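# Feed leather strip along fence through knives and roller

## Task

Set the leather strip down against the guide fence on the table, push its leading end into the spinning knives with neither hand ever touching them, and pass the whole strip through the gap between knives and roller so it comes to rest on the table on the far side, still lined up with the fence.

## Robot and tools

Robot: two arms, left_arm and right_arm, each ending in a five-finger hand (right_arm a right hand, left_arm its mirror image). Calibrated bases in the scene frame: left_arm at (+0.004, +0.269, 0) m, yawed slightly (quat_wxyz +1.000, 0, 0, +0.008); right_arm at (-0.028, -0.285, 0) m (quat_wxyz +1.000, 0, 0, -0.023). A two-camera stand sits behind the arms.

Scene frame: origin at table-top height, halfway between the nominal bases; +x points out over the table, +y toward left_arm, +z up. Image sides do not match arm names. Reported positions (metres) and quaternions (wxyz) are in this frame and can be off by a few cm, worse at long reach.

Hand point: a point fixed to the palm, 0.05 m in front of it and 0.15 m from the wrist flange along the fingers. Its +z runs along straight fingers, +y out of the palm, +x across the palm away from the thumb on the right hand (toward the thumb on the left hand). Straight fingers extend 0.06-0.07 m past the point and sit 0.06 m behind it on -y. A wrist bracket on the little-finger side reaches 0.10 m across and can collide. The arm tracks commands loosely; resting 1-5 cm low of a commanded pose is normal and not a contact sign.

A row is 28 numbers in [-1, 1], both arms always present: left_arm dx, dy, dz, rx, ry, rz; left hand thumb_turn, thumb_bend, index, middle, ring, little; left force_limit, speed; then the same 14 for right_arm. dx-rz are offsets (not poses) from that arm's Hand target at the start of the action or move, along that Hand target's own axes; 1.0 = 0.6 m or 180 degrees; rx, ry, rz form one rotation vector. Every row in an action counts from the same start, and repeating an offset moves further. All six zero re-requests the current Hand target. Orientation commands are clipped to 40 degrees from the measured orientation each step.

Hand motors: -1 open, +1 closed. thumb_turn +1 swings the thumb in front of the palm. Closed fingers alone do not reach the palm; a thumb-opposed grip holds objects roughly 0.035-0.065 m thick, handles down to about 0.025 m. force_limit maps -1..+1 to about 0..10 N at the fingertip (0..15 N for the two thumb motors). speed rises linearly from near zero at -1 to full at +0.48 and stays full above that; close at -0.94 or slower for a gentle grip. The hand numbers are absolute targets; to leave a hand alone, resend the last eight numbers you sent it (if none yet, its hand_measured plus hand_force_limit and hand_speed). To grip harder, raise force_limit and send a target more closed than hand_measured; to loosen, send one more open.

Tools:
- execute_actions(actions, cameras): actions is a list of actions; each action is up to 15 rows of 28 numbers, one row per 1/30 s step, with a short list repeating its final row for the rest. cameras picks images by name, ["all"] or []; an empty actions list returns all images by default.
- move(target, speed, blend, blocking, cameras): target is one 28-number row or a list of up to 15 rows, each of offsets counted from the same starting Hand targets. Straight paths, ending together, at least 0.5 s, capped at 10 s. speed in m/s, 0.002 to 4.3, default 0.25 (turn rate twice that in rad/s), one value or one per target. blend in metres rounds corners of a list; 0 stops at each. blocking=false returns after about 0.5 s while motion continues. No obstacle avoidance; do not route near an arm's own base.
- wait(seconds 0-10, cameras): holds commands; a running move continues.
- stop(cameras): brakes a running move.
- zoom_image(camera, region [x0,y0,x1,y1] pixels, at most 504x504): enlarges part of the latest image of cam_head_left, cam_head_right, cam_high, cam_left_wrist or cam_right_wrist (all 672x504).
- show_instructions(): shows the reference pages.
- finished_scene(scene): ends the current scene, given by its number; irreversible.

Results give per arm end_effector_position, end_effector_quat_wxyz, Hand target, joint positions, velocities and torques (torques include arm weight, have offsets and noise; entries 3 and 4 wrap at ±28 N m), plus hand_measured, hand_stopped_by (moving, target, force, stalled, fault) and hand_load_n (positive when the finger is pushed open; near 0 means a lost grip), in motor order. move adds a line such as done, off_target, moving, held or fault, and limits (paced = pose clipped, held = steps withheld). Unchanged motor temperatures may be omitted; MOTOR HOT appears from 85 °C, and at 100 °C that arm goes limp for 30-60 s. Each result ends with the scene number.

Avoid: knocking the strip or anything off the table or leaving it off the table; fingers or hands in the knives; arms touching or one hand closing on the other; fast contact, hard pushing into fixed parts, excess finger force, dropping or releasing moving parts; long stretched holds that heat motors. To end a press, command the target back past the hand point. Loose objects may occasionally be nudged by outside disturbances.

Each tool is called after "Request:" as name(argument=value, ...), one argument or row to a line, values as JSON.

Reference images:

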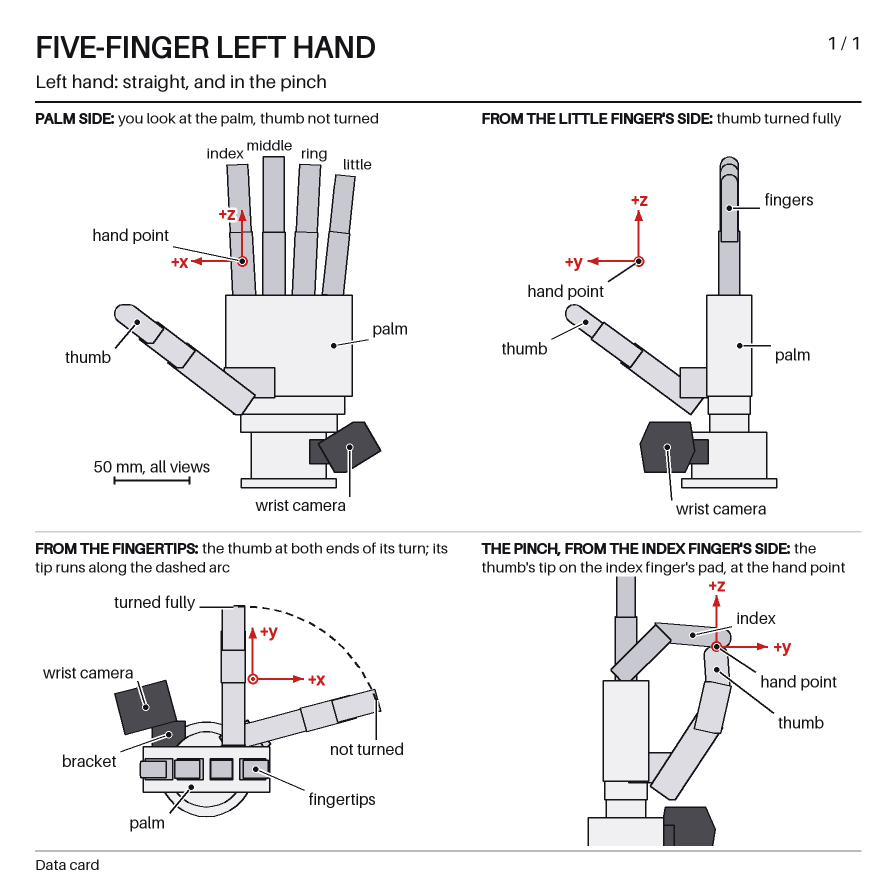

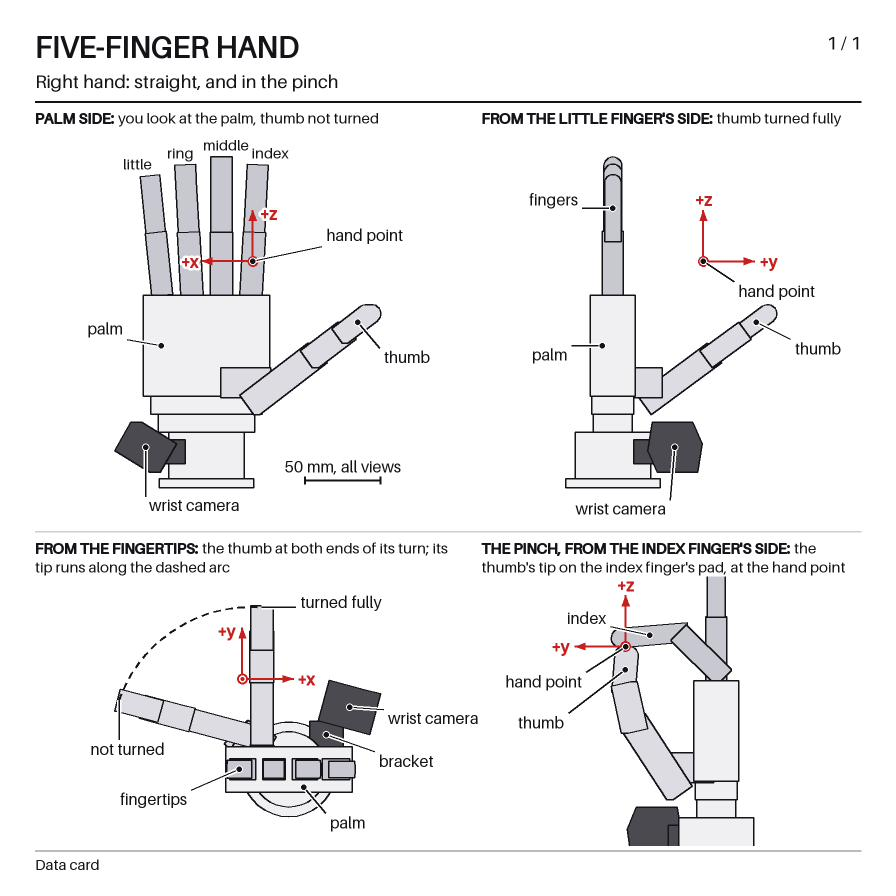

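## Session

Request:
execute_actions(
  actions=[],
)

Request:
zoom_image(
  camera="cam_head_right",
  region=[220, 170, 500, 380],
)

Request:
zoom_image(
  camera="cam_head_left",
  region=[220, 170, 500, 380],
)

Scene clock: 0.00 s.
left_arm: end_effector_position=(+0.2856, +0.3485, +0.3271) hand_measured=(-1.000, -1.000, -1.000, -1.000, -1.000, -1.000) hand_load_n=(+0.0, +0.0, +0.0, +0.0, +0.0, +0.0) hand_stopped_by=(target, target, target, target, target, target) hand_force_limit=0.00 hand_speed=-0.80 end_effector_quat_wxyz=(+0.675, -0.535, +0.495, -0.113) | right_arm: end_effector_position=(+0.2464, -0.5166, +0.1585) hand_measured=(-1.000, -1.000, -1.000, -1.000, -1.000, -1.000) hand_load_n=(+0.0, +0.0, +0.0, +0.0, +0.0, +0.0) hand_stopped_by=(target, target, target, target, target, target) hand_force_limit=0.00 hand_speed=-0.80 end_effector_quat_wxyz=(-0.458, +0.755, -0.436, +0.174)
Joint positions: left_arm=[-0.317 0.38 0.593 -0.323 -0.956 0.491] | right_arm=[-1.019 1.499 1.135 -1.489 -0.998 -1.743]
Joint velocities: within noise
Joint torques (N m): no reading
Motor temperatures (°C): left_arm=[27 30 30 26 26 27] | right_arm=[29 27 31 24 26 25]
Heat: left arm: hottest shoulder 30 °C; right arm: hottest elbow 31 °C.
Hand target: left_arm +0.2863, +0.3483, +0.3455; +0.681, -0.537, +0.483, -0.125 | right_arm +0.2505, -0.5238, +0.1663; -0.452, +0.759, -0.431, +0.184

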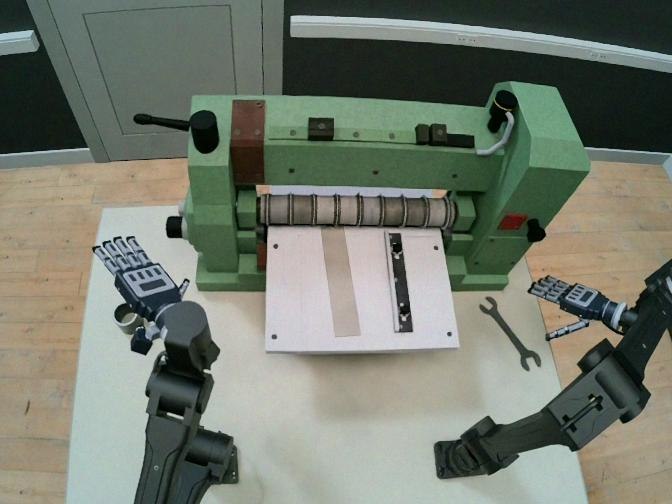

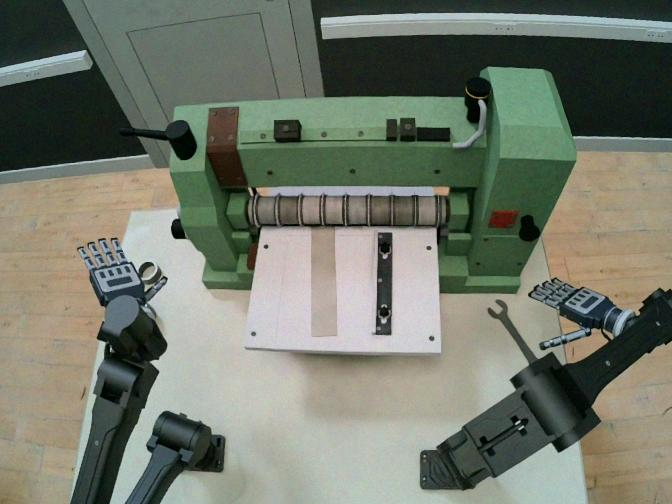

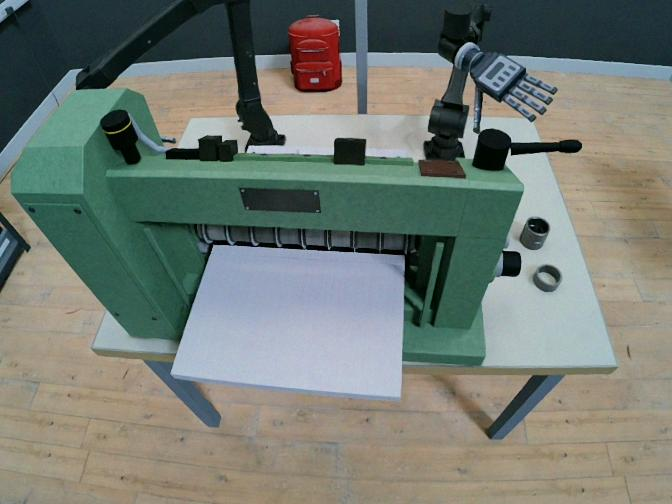

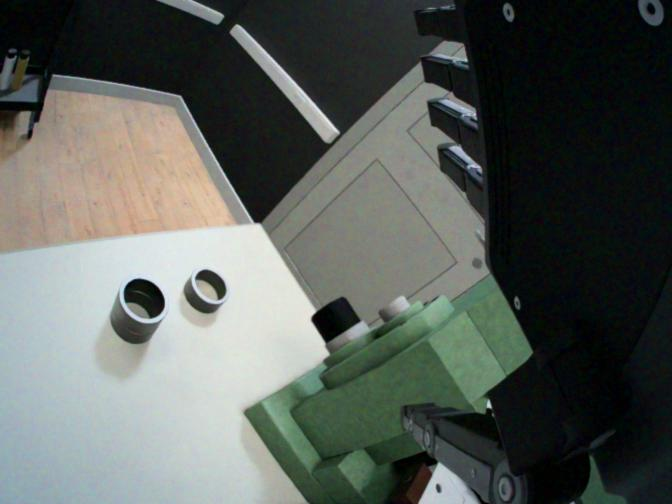

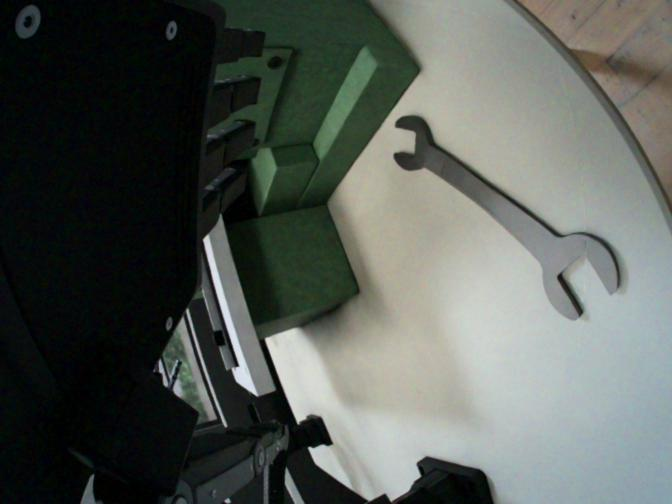

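Scaled by 1.800.

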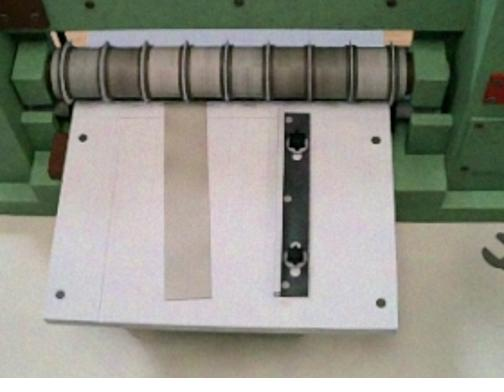

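Scaled by 1.800.

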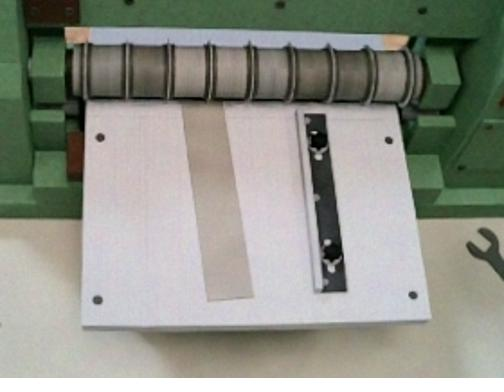

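Request:
move(
  target=[
    [0,0,0,0,0,0,-1,-1,-1,-1,-1,-1,0,-0.8,-0.0645,-0.253,-0.131,-0.042,0.047,0.034,-1,-1,-0.58,-0.9,1,1,-0.4,-0.3],
    [0,0,0,0,0,0,-1,-1,-1,-1,-1,-1,0,-0.8,-0.295,-0.3015,0.0275,-0.141,0.158,0.114,-1,-1,-0.58,-0.9,1,1,-0.4,-0.3],
    [0,0,0,0,0,0,-1,-1,-1,-1,-1,-1,0,-0.8,-0.719,-0.334,0.3595,-0.141,0.158,0.114,-1,-1,-0.58,-0.9,1,1,-0.4,-0.3],
  ],
  blend=[0.04,0.05,0],
  speed=0.25,
  cameras=["cam_head_left","cam_head_right","cam_right_wrist"],
)

Scene clock: 47.13 s.
left_arm: end_effector_position=(+0.2856, +0.3485, +0.3271) hand_measured=(-1.000, -1.000, -1.000, -1.000, -1.000, -1.000) hand_load_n=(+0.0, +0.0, +0.0, +0.0, +0.0, +0.0) hand_stopped_by=(target, target, target, target, target, target) hand_force_limit=0.00 hand_speed=-0.80 end_effector_quat_wxyz=(+0.675, -0.535, +0.495, -0.113) | right_arm: end_effector_position=(+0.2410, -0.0275, +0.2442) hand_measured=(-1.000, -1.000, -0.580, -0.900, +1.000, +1.000) hand_load_n=(+0.0, +0.0, +0.0, +0.0, +0.0, +0.0) hand_stopped_by=(target, target, target, target, target, target) hand_force_limit=-0.40 hand_speed=-0.30 end_effector_quat_wxyz=(-0.153, +0.692, -0.682, +0.184)
Joint positions: left_arm=[-0.317 0.38 0.593 -0.323 -0.956 0.491] | right_arm=[0.842 1.142 1.174 -1.281 0.366 0.721]
Joint torques (N m): left_arm=[-0.62 0.56 12.18 1.46 -0.16 -0.11] | right_arm=[0.21 -5.54 14.86 0.85 0.38 0.18]
Heat: left arm: hottest elbow 34 °C; right arm: hottest elbow 35 °C.
Hand target: left_arm +0.2863, +0.3483, +0.3455; +0.681, -0.537, +0.483, -0.125 | right_arm +0.2511, -0.0120, +0.2699; -0.183, +0.683, -0.683, +0.183
Off the commanded pose: left_arm 0.018 m, 2 deg | right_arm 0.032 m, 4 deg.
move: off_target (left_arm, right_arm)
Images, in order (width x height): cam_head_left 672x504, cam_head_right 672x504, cam_right_wrist 672x504.

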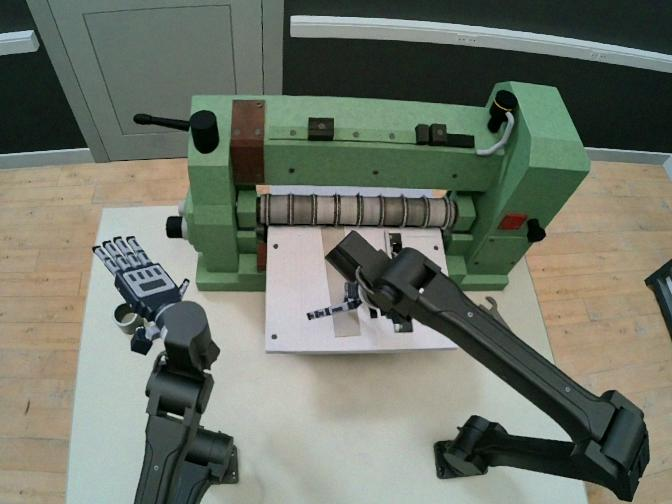

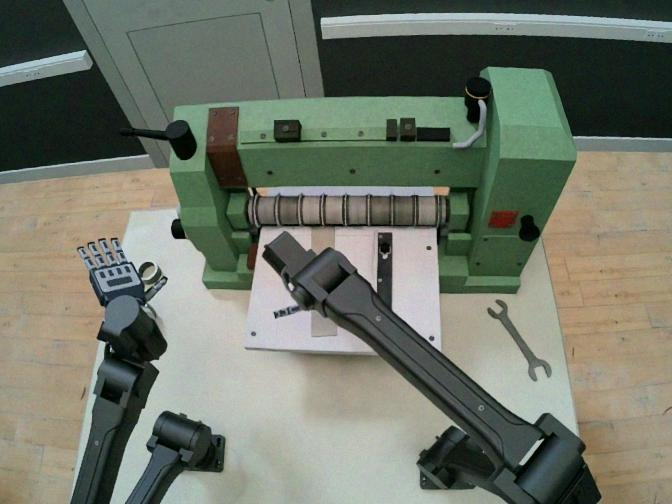

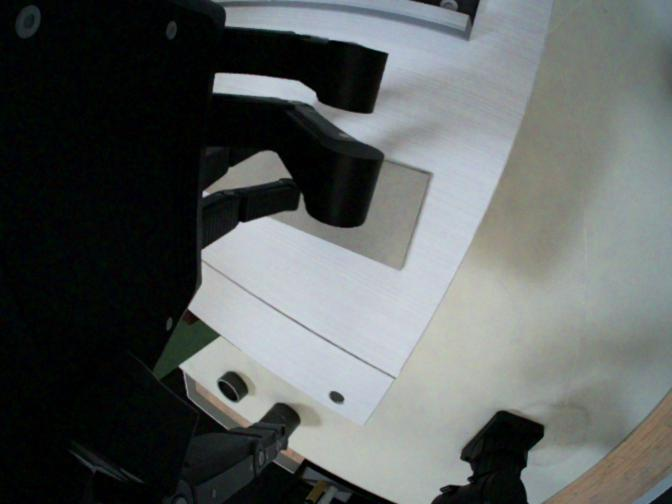

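Request:
move(
  target=[0,0,0,0,0,0,-1,-1,-1,-1,-1,-1,0,-0.8,0,0.0458,0.0794,0,0,0,-1,-1,-0.58,-0.9,1,1,-0.4,-0.3],
  speed=0.1,
  cameras=["cam_head_left","cam_right_wrist"],
)

Scene clock: 52.00 s.
left_arm: end_effector_position=(+0.2856, +0.3485, +0.3271) hand_measured=(-1.000, -1.000, -1.000, -1.000, -1.000, -1.000) hand_load_n=(+0.0, +0.0, +0.0, +0.0, +0.0, +0.0) hand_stopped_by=(target, target, target, target, target, target) hand_force_limit=0.00 hand_speed=-0.80 end_effector_quat_wxyz=(+0.675, -0.535, +0.495, -0.113) | right_arm: end_effector_position=(+0.2522, -0.0164, +0.2242) hand_measured=(-1.000, -1.000, -0.580, -0.900, +1.000, +1.000) hand_load_n=(+0.0, +0.0, -2.0, +0.0, +0.5, +0.0) hand_stopped_by=(target, target, target, target, target, target) hand_force_limit=-0.40 hand_speed=-0.30 end_effector_quat_wxyz=(-0.185, +0.682, -0.683, +0.185)
Joint positions: left_arm=[-0.317 0.38 0.593 -0.323 -0.956 0.491] | right_arm=[0.844 1.136 1.105 -1.151 0.371 0.724]
Joint torques (N m): left_arm=[-0.5 0.85 12.18 1.47 -0.16 -0.11] | right_arm=[0.32 -5.19 8.65 1.5 0.21 0.17]
Motor temperatures (°C): left_arm=[27 30 35 26 26 27] | right_arm=[29 28 36 24 26 25]
Heat: left arm: hottest elbow 35 °C; right arm: hottest elbow 36 °C.
Hand target: left_arm +0.2863, +0.3483, +0.3455; +0.681, -0.537, +0.483, -0.125 | right_arm +0.2511, -0.0120, +0.2149; -0.183, +0.683, -0.683, +0.183
Off the commanded pose: left_arm 0.018 m, 2 deg | right_arm 0.010 m, 0 deg.
move: off_target (left_arm)
Images, in order (width x height): cam_head_left 672x504, cam_right_wrist 672x504.

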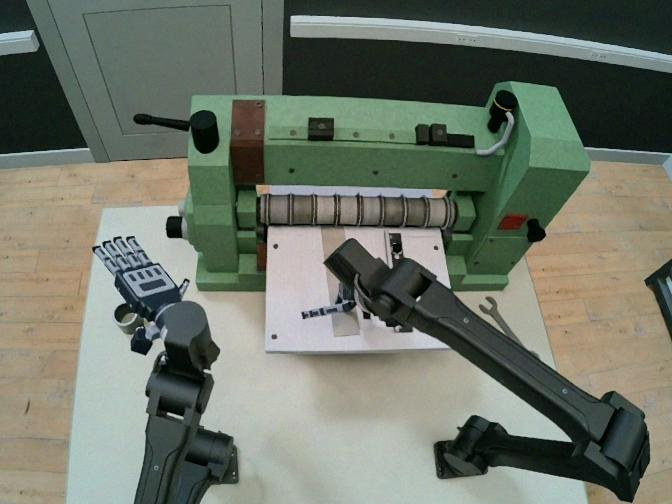

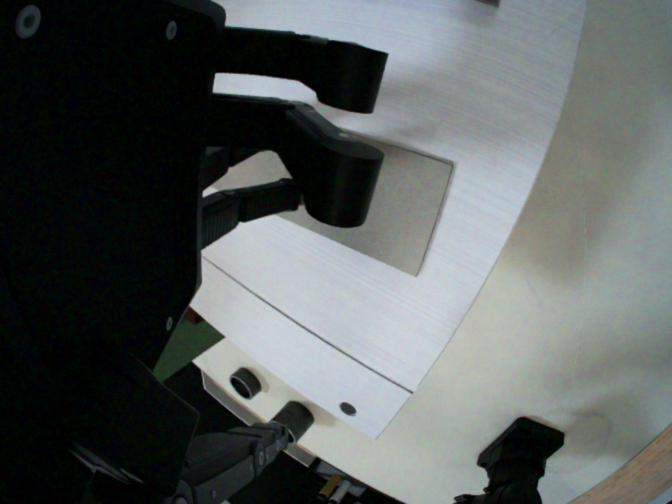

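Request:
move(
  target=[0,0,0,0,0,0,-1,-1,-1,-1,-1,-1,0,-0.8,0.0917,0.0043,-0.0025,0,0.0111,0.0192,-1,-1,-0.58,-0.9,1,1,-0.4,-0.3],
  speed=0.06,
  cameras=["cam_head_left","cam_head_right","cam_right_wrist"],
)

Request:
zoom_image(
  camera="cam_head_left",
  region=[310, 210, 470, 350],
)

Scene clock: 63.63 s.
left_arm: end_effector_position=(+0.2856, +0.3485, +0.3271) hand_measured=(-1.000, -1.000, -1.000, -1.000, -1.000, -1.000) hand_load_n=(+0.0, +0.0, +0.0, +0.0, +0.0, +0.0) hand_stopped_by=(target, target, target, target, target, target) hand_force_limit=0.00 hand_speed=-0.80 end_effector_quat_wxyz=(+0.675, -0.535, +0.495, -0.113) | right_arm: end_effector_position=(+0.2514, -0.0556, +0.2236) hand_measured=(-1.000, -1.000, -0.580, -0.900, +1.000, +1.000) hand_load_n=(+0.0, +0.0, +0.0, +0.0, +0.0, +0.0) hand_stopped_by=(target, target, target, target, target, target) hand_force_limit=-0.40 hand_speed=-0.30 end_effector_quat_wxyz=(-0.195, +0.654, -0.707, +0.186)
Joint positions: left_arm=[-0.317 0.38 0.593 -0.323 -0.956 0.491] | right_arm=[0.76 1.037 1.027 -1.134 0.353 0.714]
Joint torques (N m): left_arm=[-0.79 0.67 12.19 1.51 -0.17 -0.11] | right_arm=[-1.44 -4.42 8.79 0.28 0.34 -0.09]
Heat: left arm: hottest elbow 36 °C; right arm: hottest elbow 36 °C.
Hand target: left_arm +0.2863, +0.3483, +0.3455; +0.681, -0.537, +0.483, -0.125 | right_arm +0.2482, -0.0670, +0.2150; -0.177, +0.659, -0.706, +0.189
Off the commanded pose: left_arm 0.018 m, 2 deg | right_arm 0.015 m, 2 deg.
move: off_target (left_arm, right_arm)
Images, in order (width x height): cam_head_left 672x504, cam_head_right 672x504, cam_right_wrist 672x504.

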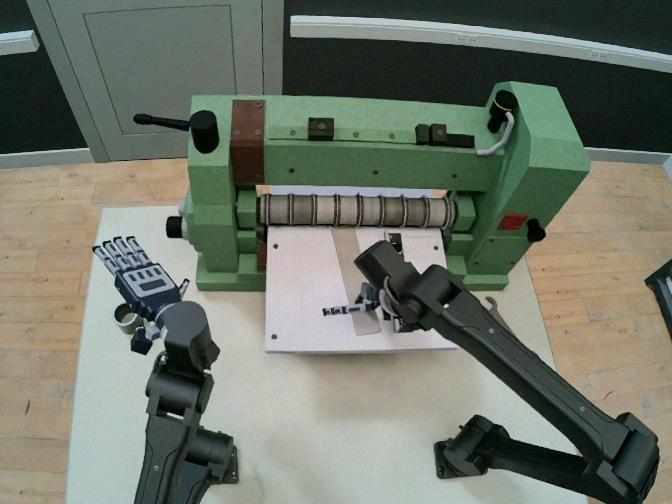

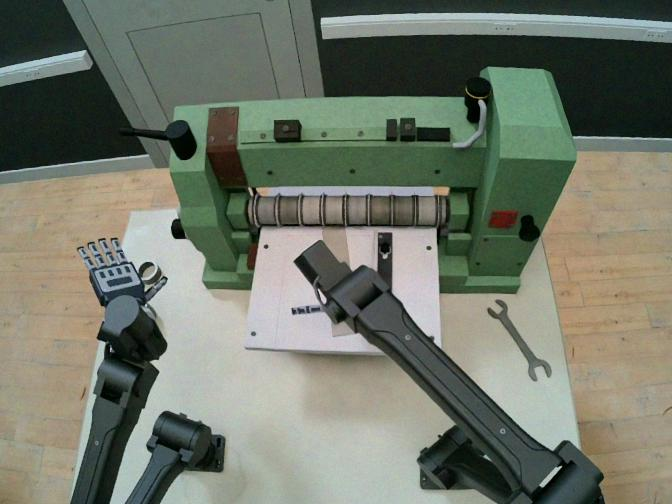

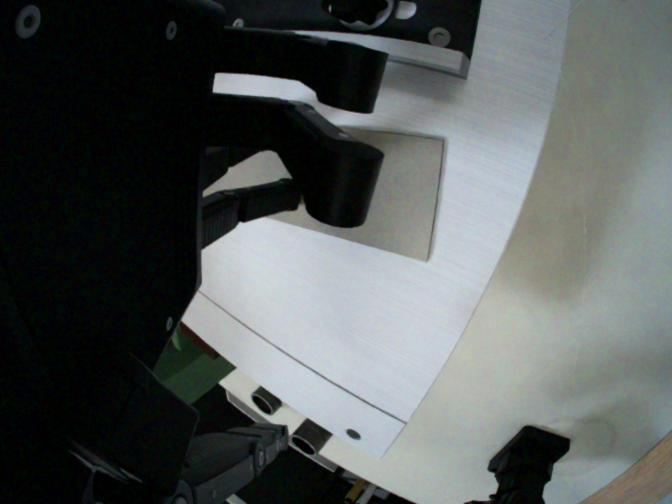

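Scaled by 3.150.

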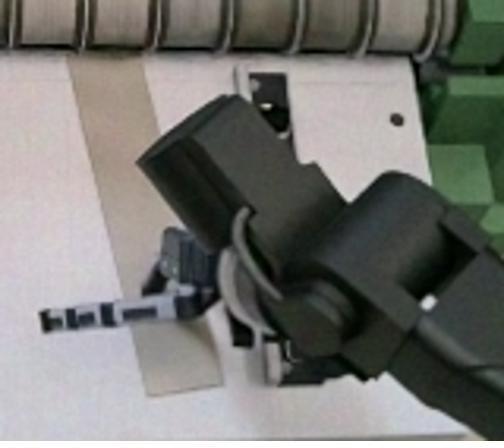

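Request:
move(
  target=[
    [0,0,0,0,0,0,-1,-1,-1,-1,-1,-1,0,-0.8,0,-0.0375,-0.065,0,0,0,-1,-1,-0.58,-0.9,1,1,-0.4,-0.3],
    [0,0,0,0,0,0,-1,-1,-1,-1,-1,-1,0,-0.8,-0.0103,-0.0832,-0.0385,0,0,0,-1,-1,-0.58,-0.9,1,1,-0.4,-0.3],
    [0,0,0,0,0,0,-1,-1,-1,-1,-1,-1,0,-0.8,-0.0103,-0.0457,0.0265,0,0,0,-1,-1,-0.58,-0.9,1,1,-0.4,-0.3],
  ],
  speed=0.1,
  blend=[0.01,0.01,0],
  cameras=["cam_head_left","cam_right_wrist"],
)

Request:
zoom_image(
  camera="cam_head_left",
  region=[310, 210, 470, 350],
)

Scene clock: 79.63 s.
left_arm: end_effector_position=(+0.2856, +0.3485, +0.3271) hand_measured=(-1.000, -1.000, -1.000, -1.000, -1.000, -1.000) hand_load_n=(-0.5, +0.0, +0.0, +0.0, +0.0, +0.0) hand_stopped_by=(target, target, target, target, target, target) hand_force_limit=0.00 hand_speed=-0.80 end_effector_quat_wxyz=(+0.675, -0.535, +0.495, -0.113) | right_arm: end_effector_position=(+0.2777, -0.0606, +0.2241) hand_measured=(-1.000, -1.000, -0.580, -0.900, +1.000, +1.000) hand_load_n=(+0.0, +0.0, -1.5, +0.0, +0.0, +0.0) hand_stopped_by=(target, target, target, target, target, target) hand_force_limit=-0.40 hand_speed=-0.30 end_effector_quat_wxyz=(-0.182, +0.657, -0.706, +0.189)
Joint positions: left_arm=[-0.317 0.38 0.593 -0.323 -0.956 0.491] | right_arm=[0.7 1.1 1.075 -1.126 0.336 0.653]
Joint torques (N m): left_arm=[-0.67 0.62 12.15 1.48 -0.16 -0.11] | right_arm=[-1.03 -4.78 8.68 1.47 0.13 -0.03]
Heat: left arm: hottest elbow 37 °C; right arm: hottest elbow 36 °C.
Hand target: left_arm +0.2863, +0.3483, +0.3455; +0.681, -0.537, +0.483, -0.125 | right_arm +0.2802, -0.0629, +0.2148; -0.177, +0.659, -0.706, +0.189
Off the commanded pose: left_arm 0.018 m, 2 deg | right_arm 0.010 m, 1 deg.
move: off_target (left_arm)
Images, in order (width x height): cam_head_left 672x504, cam_right_wrist 672x504.

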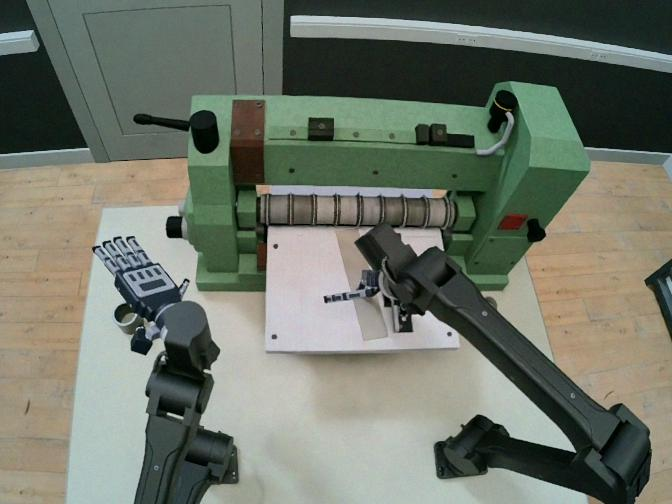

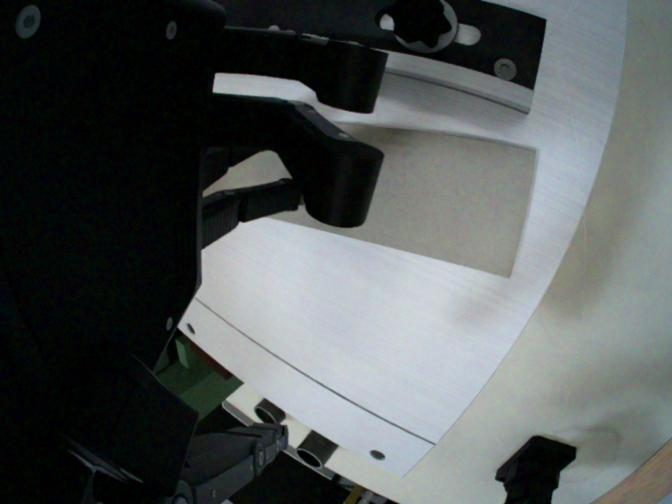

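Scaled by 3.150.

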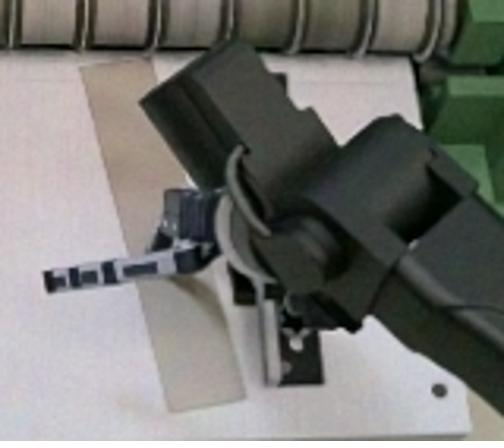

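Request:
move(
  target=[0,0,0,0,0,0,-1,-1,-1,-1,-1,-1,0,-0.8,0.0831,-0.005,0.0028,0,0.008,0.014,-1,-1,-0.58,-0.9,1,1,-0.4,-0.3],
  speed=0.05,
  cameras=["cam_head_left","cam_right_wrist"],
)

Request:
zoom_image(
  camera="cam_head_left",
  region=[310, 210, 470, 350],
)

Scene clock: 87.10 s.
left_arm: end_effector_position=(+0.2856, +0.3485, +0.3271) hand_measured=(-1.000, -1.000, -1.000, -1.000, -1.000, -1.000) hand_load_n=(+0.0, +0.0, +0.0, +0.0, +0.0, +0.0) hand_stopped_by=(target, target, target, target, target, target) hand_force_limit=0.00 hand_speed=-0.80 end_effector_quat_wxyz=(+0.675, -0.535, +0.495, -0.113) | right_arm: end_effector_position=(+0.2802, -0.0948, +0.2241) hand_measured=(-1.000, -1.000, -0.580, -0.900, +1.000, +1.000) hand_load_n=(+0.0, +0.0, +0.0, +0.5, +0.0, +0.0) hand_stopped_by=(target, target, target, target, target, target) hand_force_limit=-0.40 hand_speed=-0.30 end_effector_quat_wxyz=(-0.191, +0.646, -0.716, +0.184)
Joint positions: left_arm=[-0.317 0.38 0.593 -0.323 -0.956 0.491] | right_arm=[0.597 1.034 1.024 -1.099 0.286 0.587]
Joint torques (N m): left_arm=[-0.38 0.62 12.22 1.44 -0.17 -0.11] | right_arm=[-2.73 -4.84 8.44 0.55 0.98 -0.08]
Heat: left arm: hottest elbow 37 °C; right arm: hottest elbow 36 °C.
Hand target: left_arm +0.2863, +0.3483, +0.3455; +0.681, -0.537, +0.483, -0.125 | right_arm +0.2802, -0.1129, +0.2149; +0.172, -0.641, +0.723, -0.194
Off the commanded pose: left_arm 0.018 m, 2 deg | right_arm 0.020 m, 3 deg.
move: off_target (left_arm, right_arm)
Images, in order (width x height): cam_head_left 672x504, cam_right_wrist 672x504.

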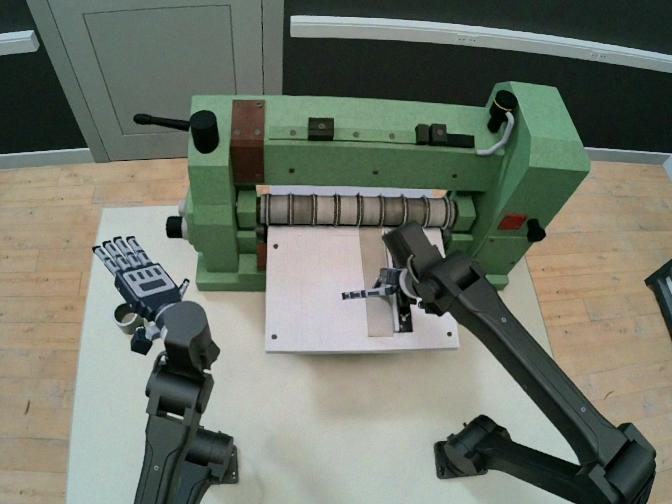

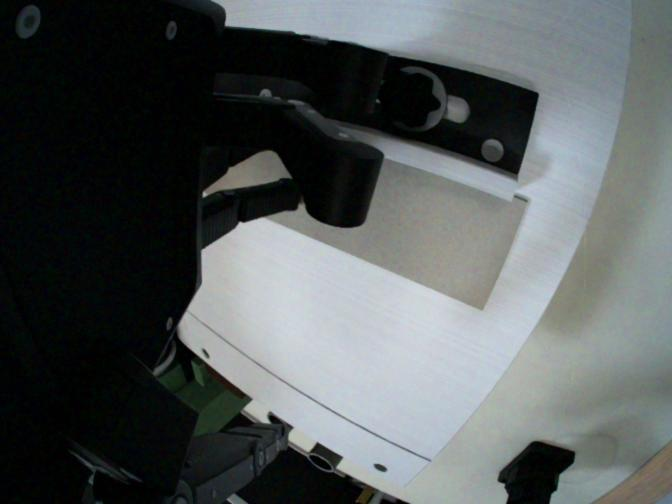

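Scaled by 3.150.

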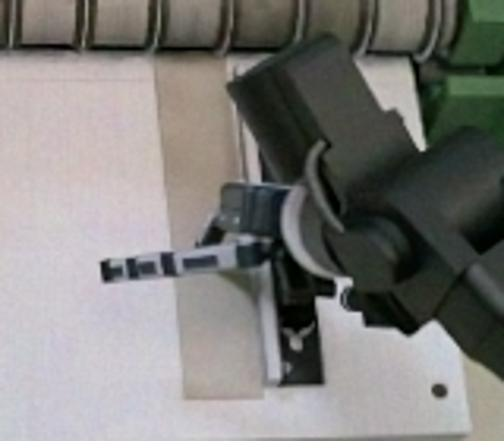

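Request:
move(
  target=[0,0,0,0,0,0,-1,-1,-1,-1,-1,-1,0,-0.8,0.0265,-0.0027,0.0016,0,0,0,-1,-1,-0.58,-0.9,1,1,-0.4,-0.3],
  speed=0.05,
  cameras=["cam_head_left","cam_right_wrist","cam_high"],
)

Request:
zoom_image(
  camera="cam_head_left",
  region=[310, 210, 470, 350],
)

Request:
zoom_image(
  camera="cam_right_wrist",
  region=[190, 0, 672, 360],
)

Scene clock: 95.83 s.
left_arm: end_effector_position=(+0.2856, +0.3485, +0.3271) hand_measured=(-1.000, -1.000, -1.000, -1.000, -1.000, -1.000) hand_load_n=(-0.5, +0.0, +0.0, +0.0, +0.0, +0.0) hand_stopped_by=(target, target, target, target, target, target) hand_force_limit=0.00 hand_speed=-0.80 end_effector_quat_wxyz=(+0.675, -0.535, +0.495, -0.113) | right_arm: end_effector_position=(+0.2783, -0.0989, +0.2242) hand_measured=(-1.000, -1.000, -0.580, -0.900, +1.000, +1.000) hand_load_n=(+0.0, +0.0, +0.0, +0.0, +0.0, +0.0) hand_stopped_by=(target, target, target, target, target, target) hand_force_limit=-0.40 hand_speed=-0.30 end_effector_quat_wxyz=(-0.199, +0.654, -0.709, +0.174)
Joint positions: left_arm=[-0.317 0.38 0.593 -0.323 -0.956 0.491] | right_arm=[0.572 1.016 1.01 -1.085 0.245 0.546]
Joint torques (N m): left_arm=[-0.62 0.79 12.21 1.46 -0.16 -0.11] | right_arm=[-4.01 -4.89 8.38 0.12 1.91 -0.09]
Heat: left arm: hottest elbow 37 °C; right arm: hottest elbow 36 °C.
Hand target: left_arm +0.2863, +0.3483, +0.3455; +0.681, -0.537, +0.483, -0.125 | right_arm +0.2802, -0.1290, +0.2149; -0.172, +0.641, -0.723, +0.194
Off the commanded pose: left_arm 0.018 m, 2 deg | right_arm 0.032 m, 4 deg.
move: off_target (left_arm, right_arm)
Images, in order (width x height): cam_head_left 672x504, cam_high 672x504, cam_right_wrist 672x504.

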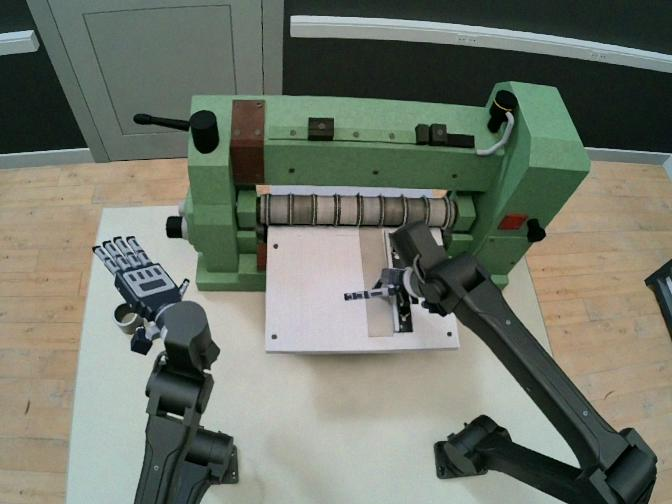

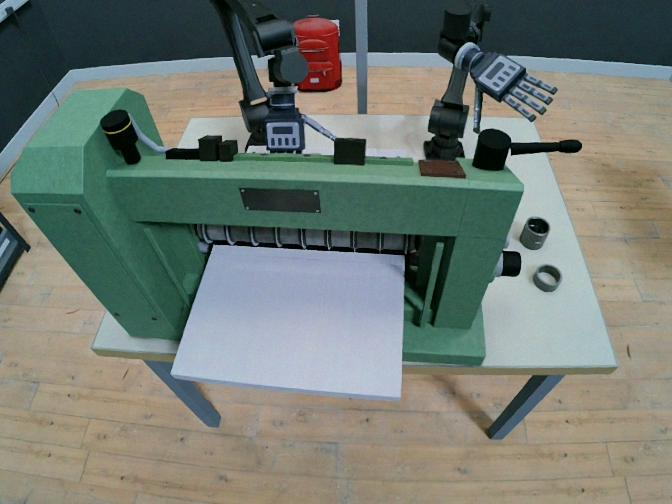

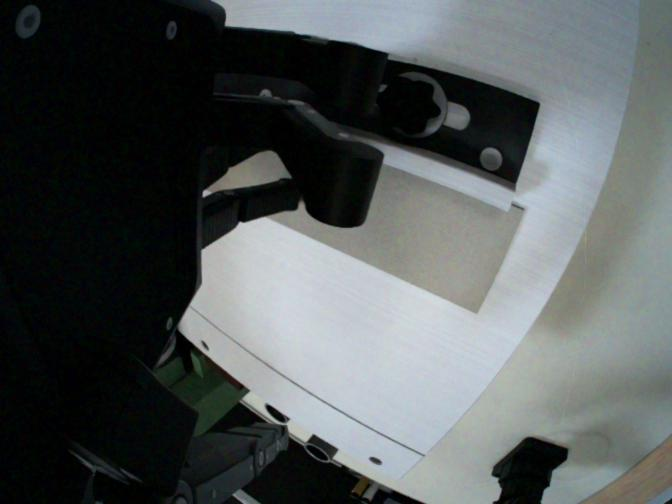

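Scaled by 3.150.

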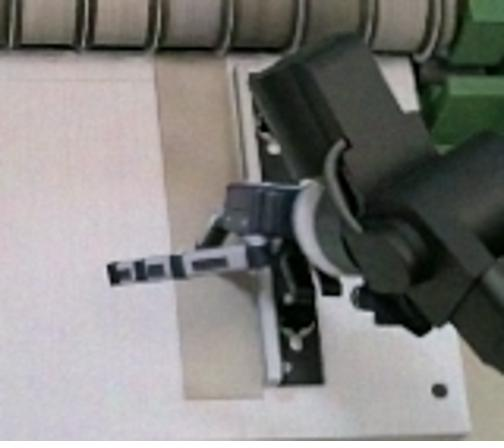

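Scaled by 1.046 from the camera's 672x504 image, which has a finer 960x720 frame.

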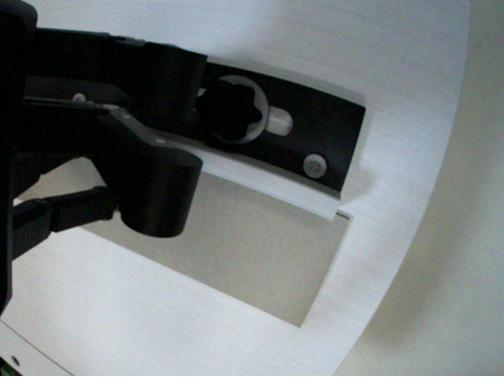

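Request:
move(
  target=[0,0,0,0,0,0,-1,-1,-1,-1,-1,-1,0,-0.8,-0.0248,0.0026,-0.0015,0,0,0,-1,-1,-0.58,-0.9,1,1,-0.4,-0.3],
  speed=0.05,
  cameras=["cam_head_left","cam_right_wrist"],
)

Request:
zoom_image(
  camera="cam_head_left",
  region=[310, 210, 470, 350],
)

Request:
zoom_image(
  camera="cam_right_wrist",
  region=[290, 80, 672, 360],
)

Scene clock: 113.63 s.
left_arm: end_effector_position=(+0.2856, +0.3485, +0.3271) hand_measured=(-1.000, -1.000, -1.000, -1.000, -1.000, -1.000) hand_load_n=(+0.0, +0.0, +0.0, +0.0, +0.0, +0.0) hand_stopped_by=(target, target, target, target, target, target) hand_force_limit=0.00 hand_speed=-0.80 end_effector_quat_wxyz=(+0.675, -0.535, +0.495, -0.113) | right_arm: end_effector_position=(+0.2786, -0.0977, +0.2239) hand_measured=(-1.000, -1.000, -0.580, -0.900, +1.000, +1.000) hand_load_n=(+0.0, +0.0, +0.0, -1.0, +0.5, +0.0) hand_stopped_by=(target, target, target, target, target, target) hand_force_limit=-0.40 hand_speed=-0.30 end_effector_quat_wxyz=(-0.198, +0.651, -0.710, +0.179)
Joint positions: left_arm=[-0.317 0.38 0.593 -0.323 -0.956 0.491] | right_arm=[0.583 1.018 1.01 -1.085 0.263 0.558]
Joint torques (N m): left_arm=[-0.5 0.56 12.22 1.42 -0.16 -0.1] | right_arm=[-1.79 -3.66 9.58 0.01 1.93 0.16]
Heat: left arm: hottest elbow 38 °C; right arm: hottest elbow 36 °C.
Hand target: left_arm +0.2863, +0.3483, +0.3455; +0.681, -0.537, +0.483, -0.125 | right_arm +0.2802, -0.1139, +0.2150; -0.172, +0.641, -0.723, +0.194
Off the commanded pose: left_arm 0.018 m, 2 deg | right_arm 0.019 m, 4 deg.
move: off_target (left_arm, right_arm)
Images, in order (width x height): cam_head_left 672x504, cam_right_wrist 672x504.

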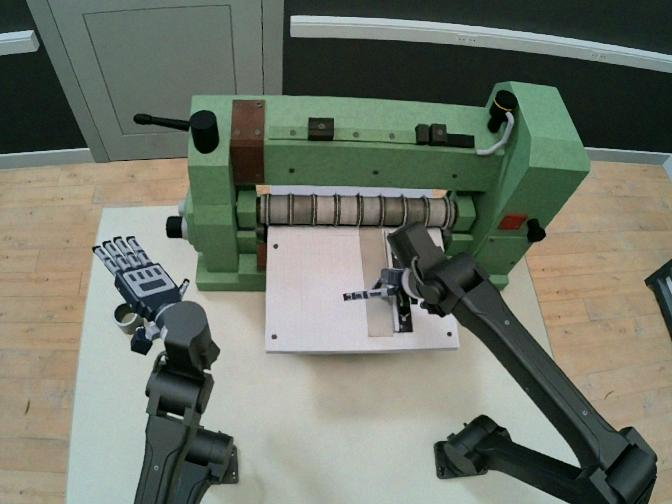

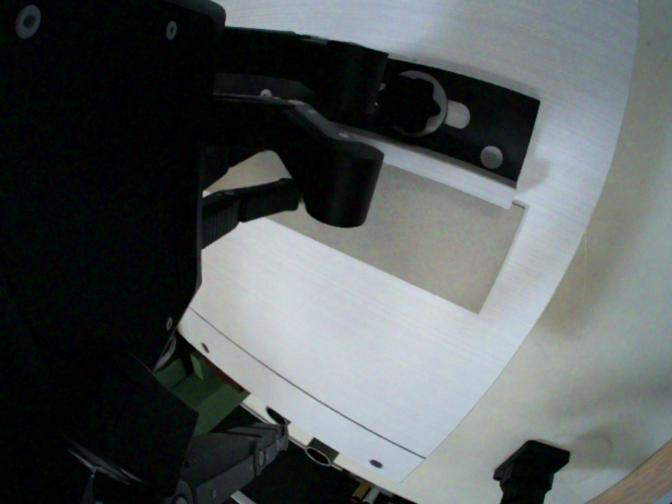

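Scaled by 3.150.

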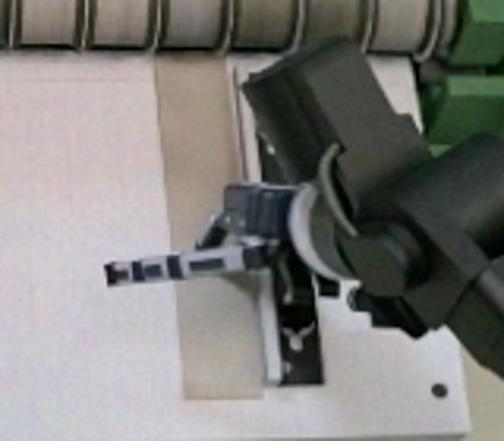

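Scaled by 1.319 from the camera's 672x504 image, which has a finer 960x720 frame.

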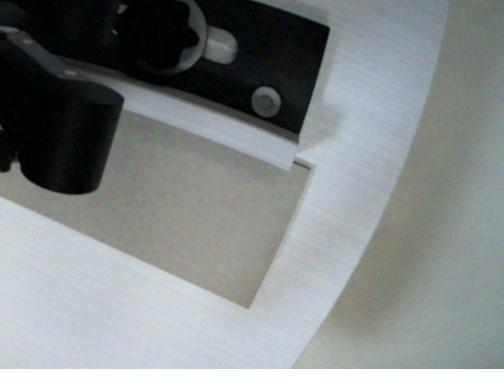

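Request:
move(
  target=[
    [0,0,0,0,0,0,-1,-1,-1,-1,-1,-1,0,-0.8,-0.0057,-0.0648,0.0375,0,0,0,-1,-1,-0.58,-0.9,1,1,-0.4,-0.3],
    [0,0,0,0,0,0,-1,-1,-1,-1,-1,-1,0,-0.8,-0.0077,-0.146,-0.0698,0,0,0,-1,-1,-0.58,-0.9,1,1,-0.4,-0.3],
  ],
  speed=[0.05,0.3],
  blend=[0.005,0],
  cameras=["cam_head_left","cam_right_wrist","cam_high"],
)

Request:
zoom_image(
  camera="cam_head_left",
  region=[310, 210, 470, 350],
)

Request:
zoom_image(
  camera="cam_high",
  region=[170, 200, 430, 400],
)

Scene clock: 128.83 s.
left_arm: end_effector_position=(+0.2856, +0.3485, +0.3271) hand_measured=(-1.000, -1.000, -1.000, -1.000, -1.000, -1.000) hand_load_n=(+0.0, +0.0, +0.0, +0.0, +0.0, +0.0) hand_stopped_by=(target, target, target, target, target, target) hand_force_limit=0.00 hand_speed=-0.80 end_effector_quat_wxyz=(+0.675, -0.535, +0.495, -0.113) | right_arm: end_effector_position=(+0.3230, -0.1190, +0.2712) hand_measured=(-1.000, -1.000, -0.580, -0.900, +1.000, +1.000) hand_load_n=(+0.0, +0.0, +0.0, +0.0, +0.0, +0.0) hand_stopped_by=(target, target, target, target, target, target) hand_force_limit=-0.40 hand_speed=-0.30 end_effector_quat_wxyz=(-0.154, +0.644, -0.726, +0.187)
Joint positions: left_arm=[-0.317 0.38 0.593 -0.323 -0.956 0.491] | right_arm=[0.484 1.155 1.246 -1.247 0.266 0.501]
Joint torques (N m): left_arm=[-0.5 0.44 12.19 1.5 -0.17 -0.11] | right_arm=[-0.5 -5.42 14.97 0.58 0.14 -0.05]
Heat: left arm: hottest elbow 39 °C; right arm: hottest elbow 37 °C.
Hand target: left_arm +0.2863, +0.3483, +0.3455; +0.681, -0.537, +0.483, -0.125 | right_arm +0.3351, -0.1160, +0.2949; +0.172, -0.641, +0.723, -0.194
Off the commanded pose: left_arm 0.018 m, 2 deg | right_arm 0.027 m, 2 deg.
move: off_target (left_arm, right_arm)
Images, in order (width x height): cam_head_left 672x504, cam_high 672x504, cam_right_wrist 672x504.

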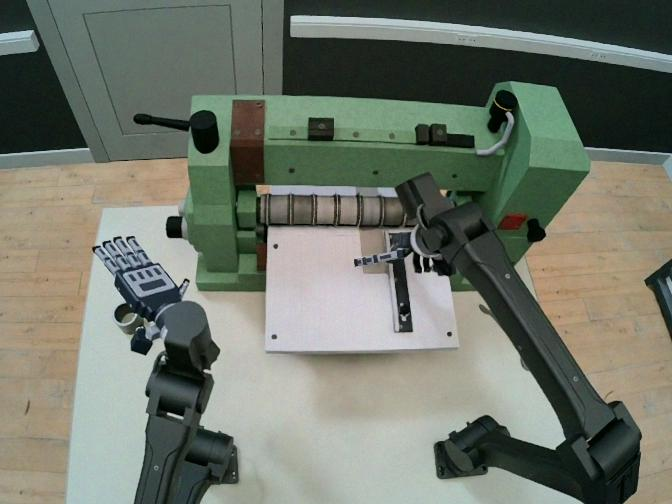

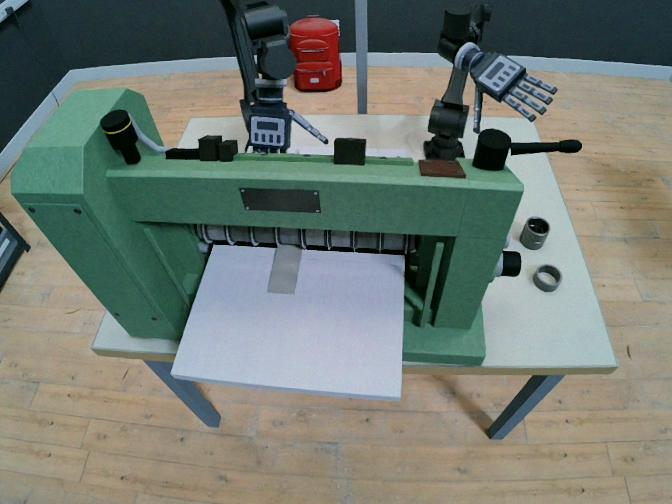

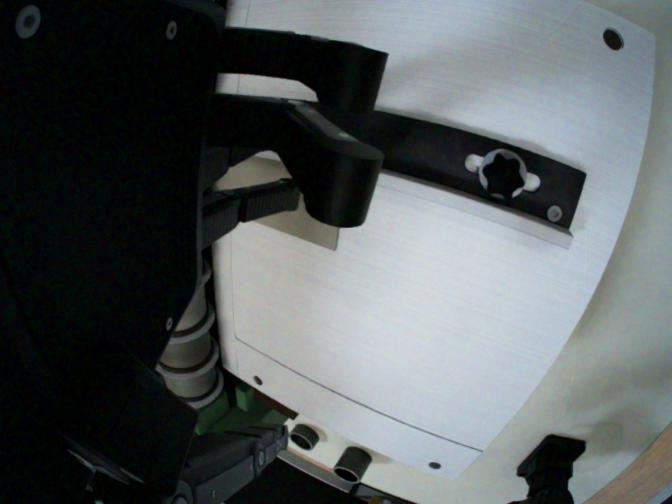

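Scaled by 3.150.

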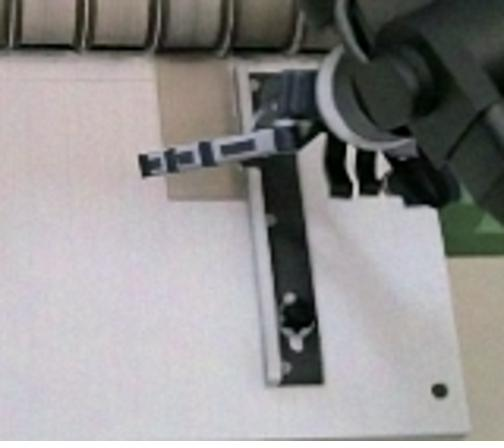

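Scaled by 1.938.

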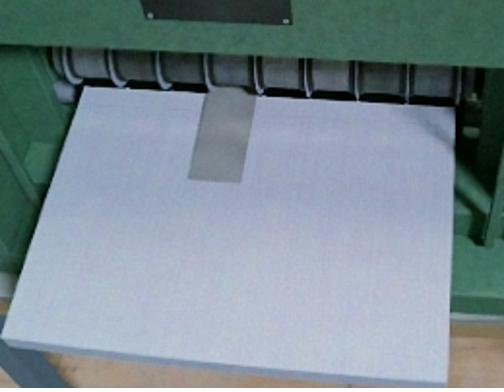

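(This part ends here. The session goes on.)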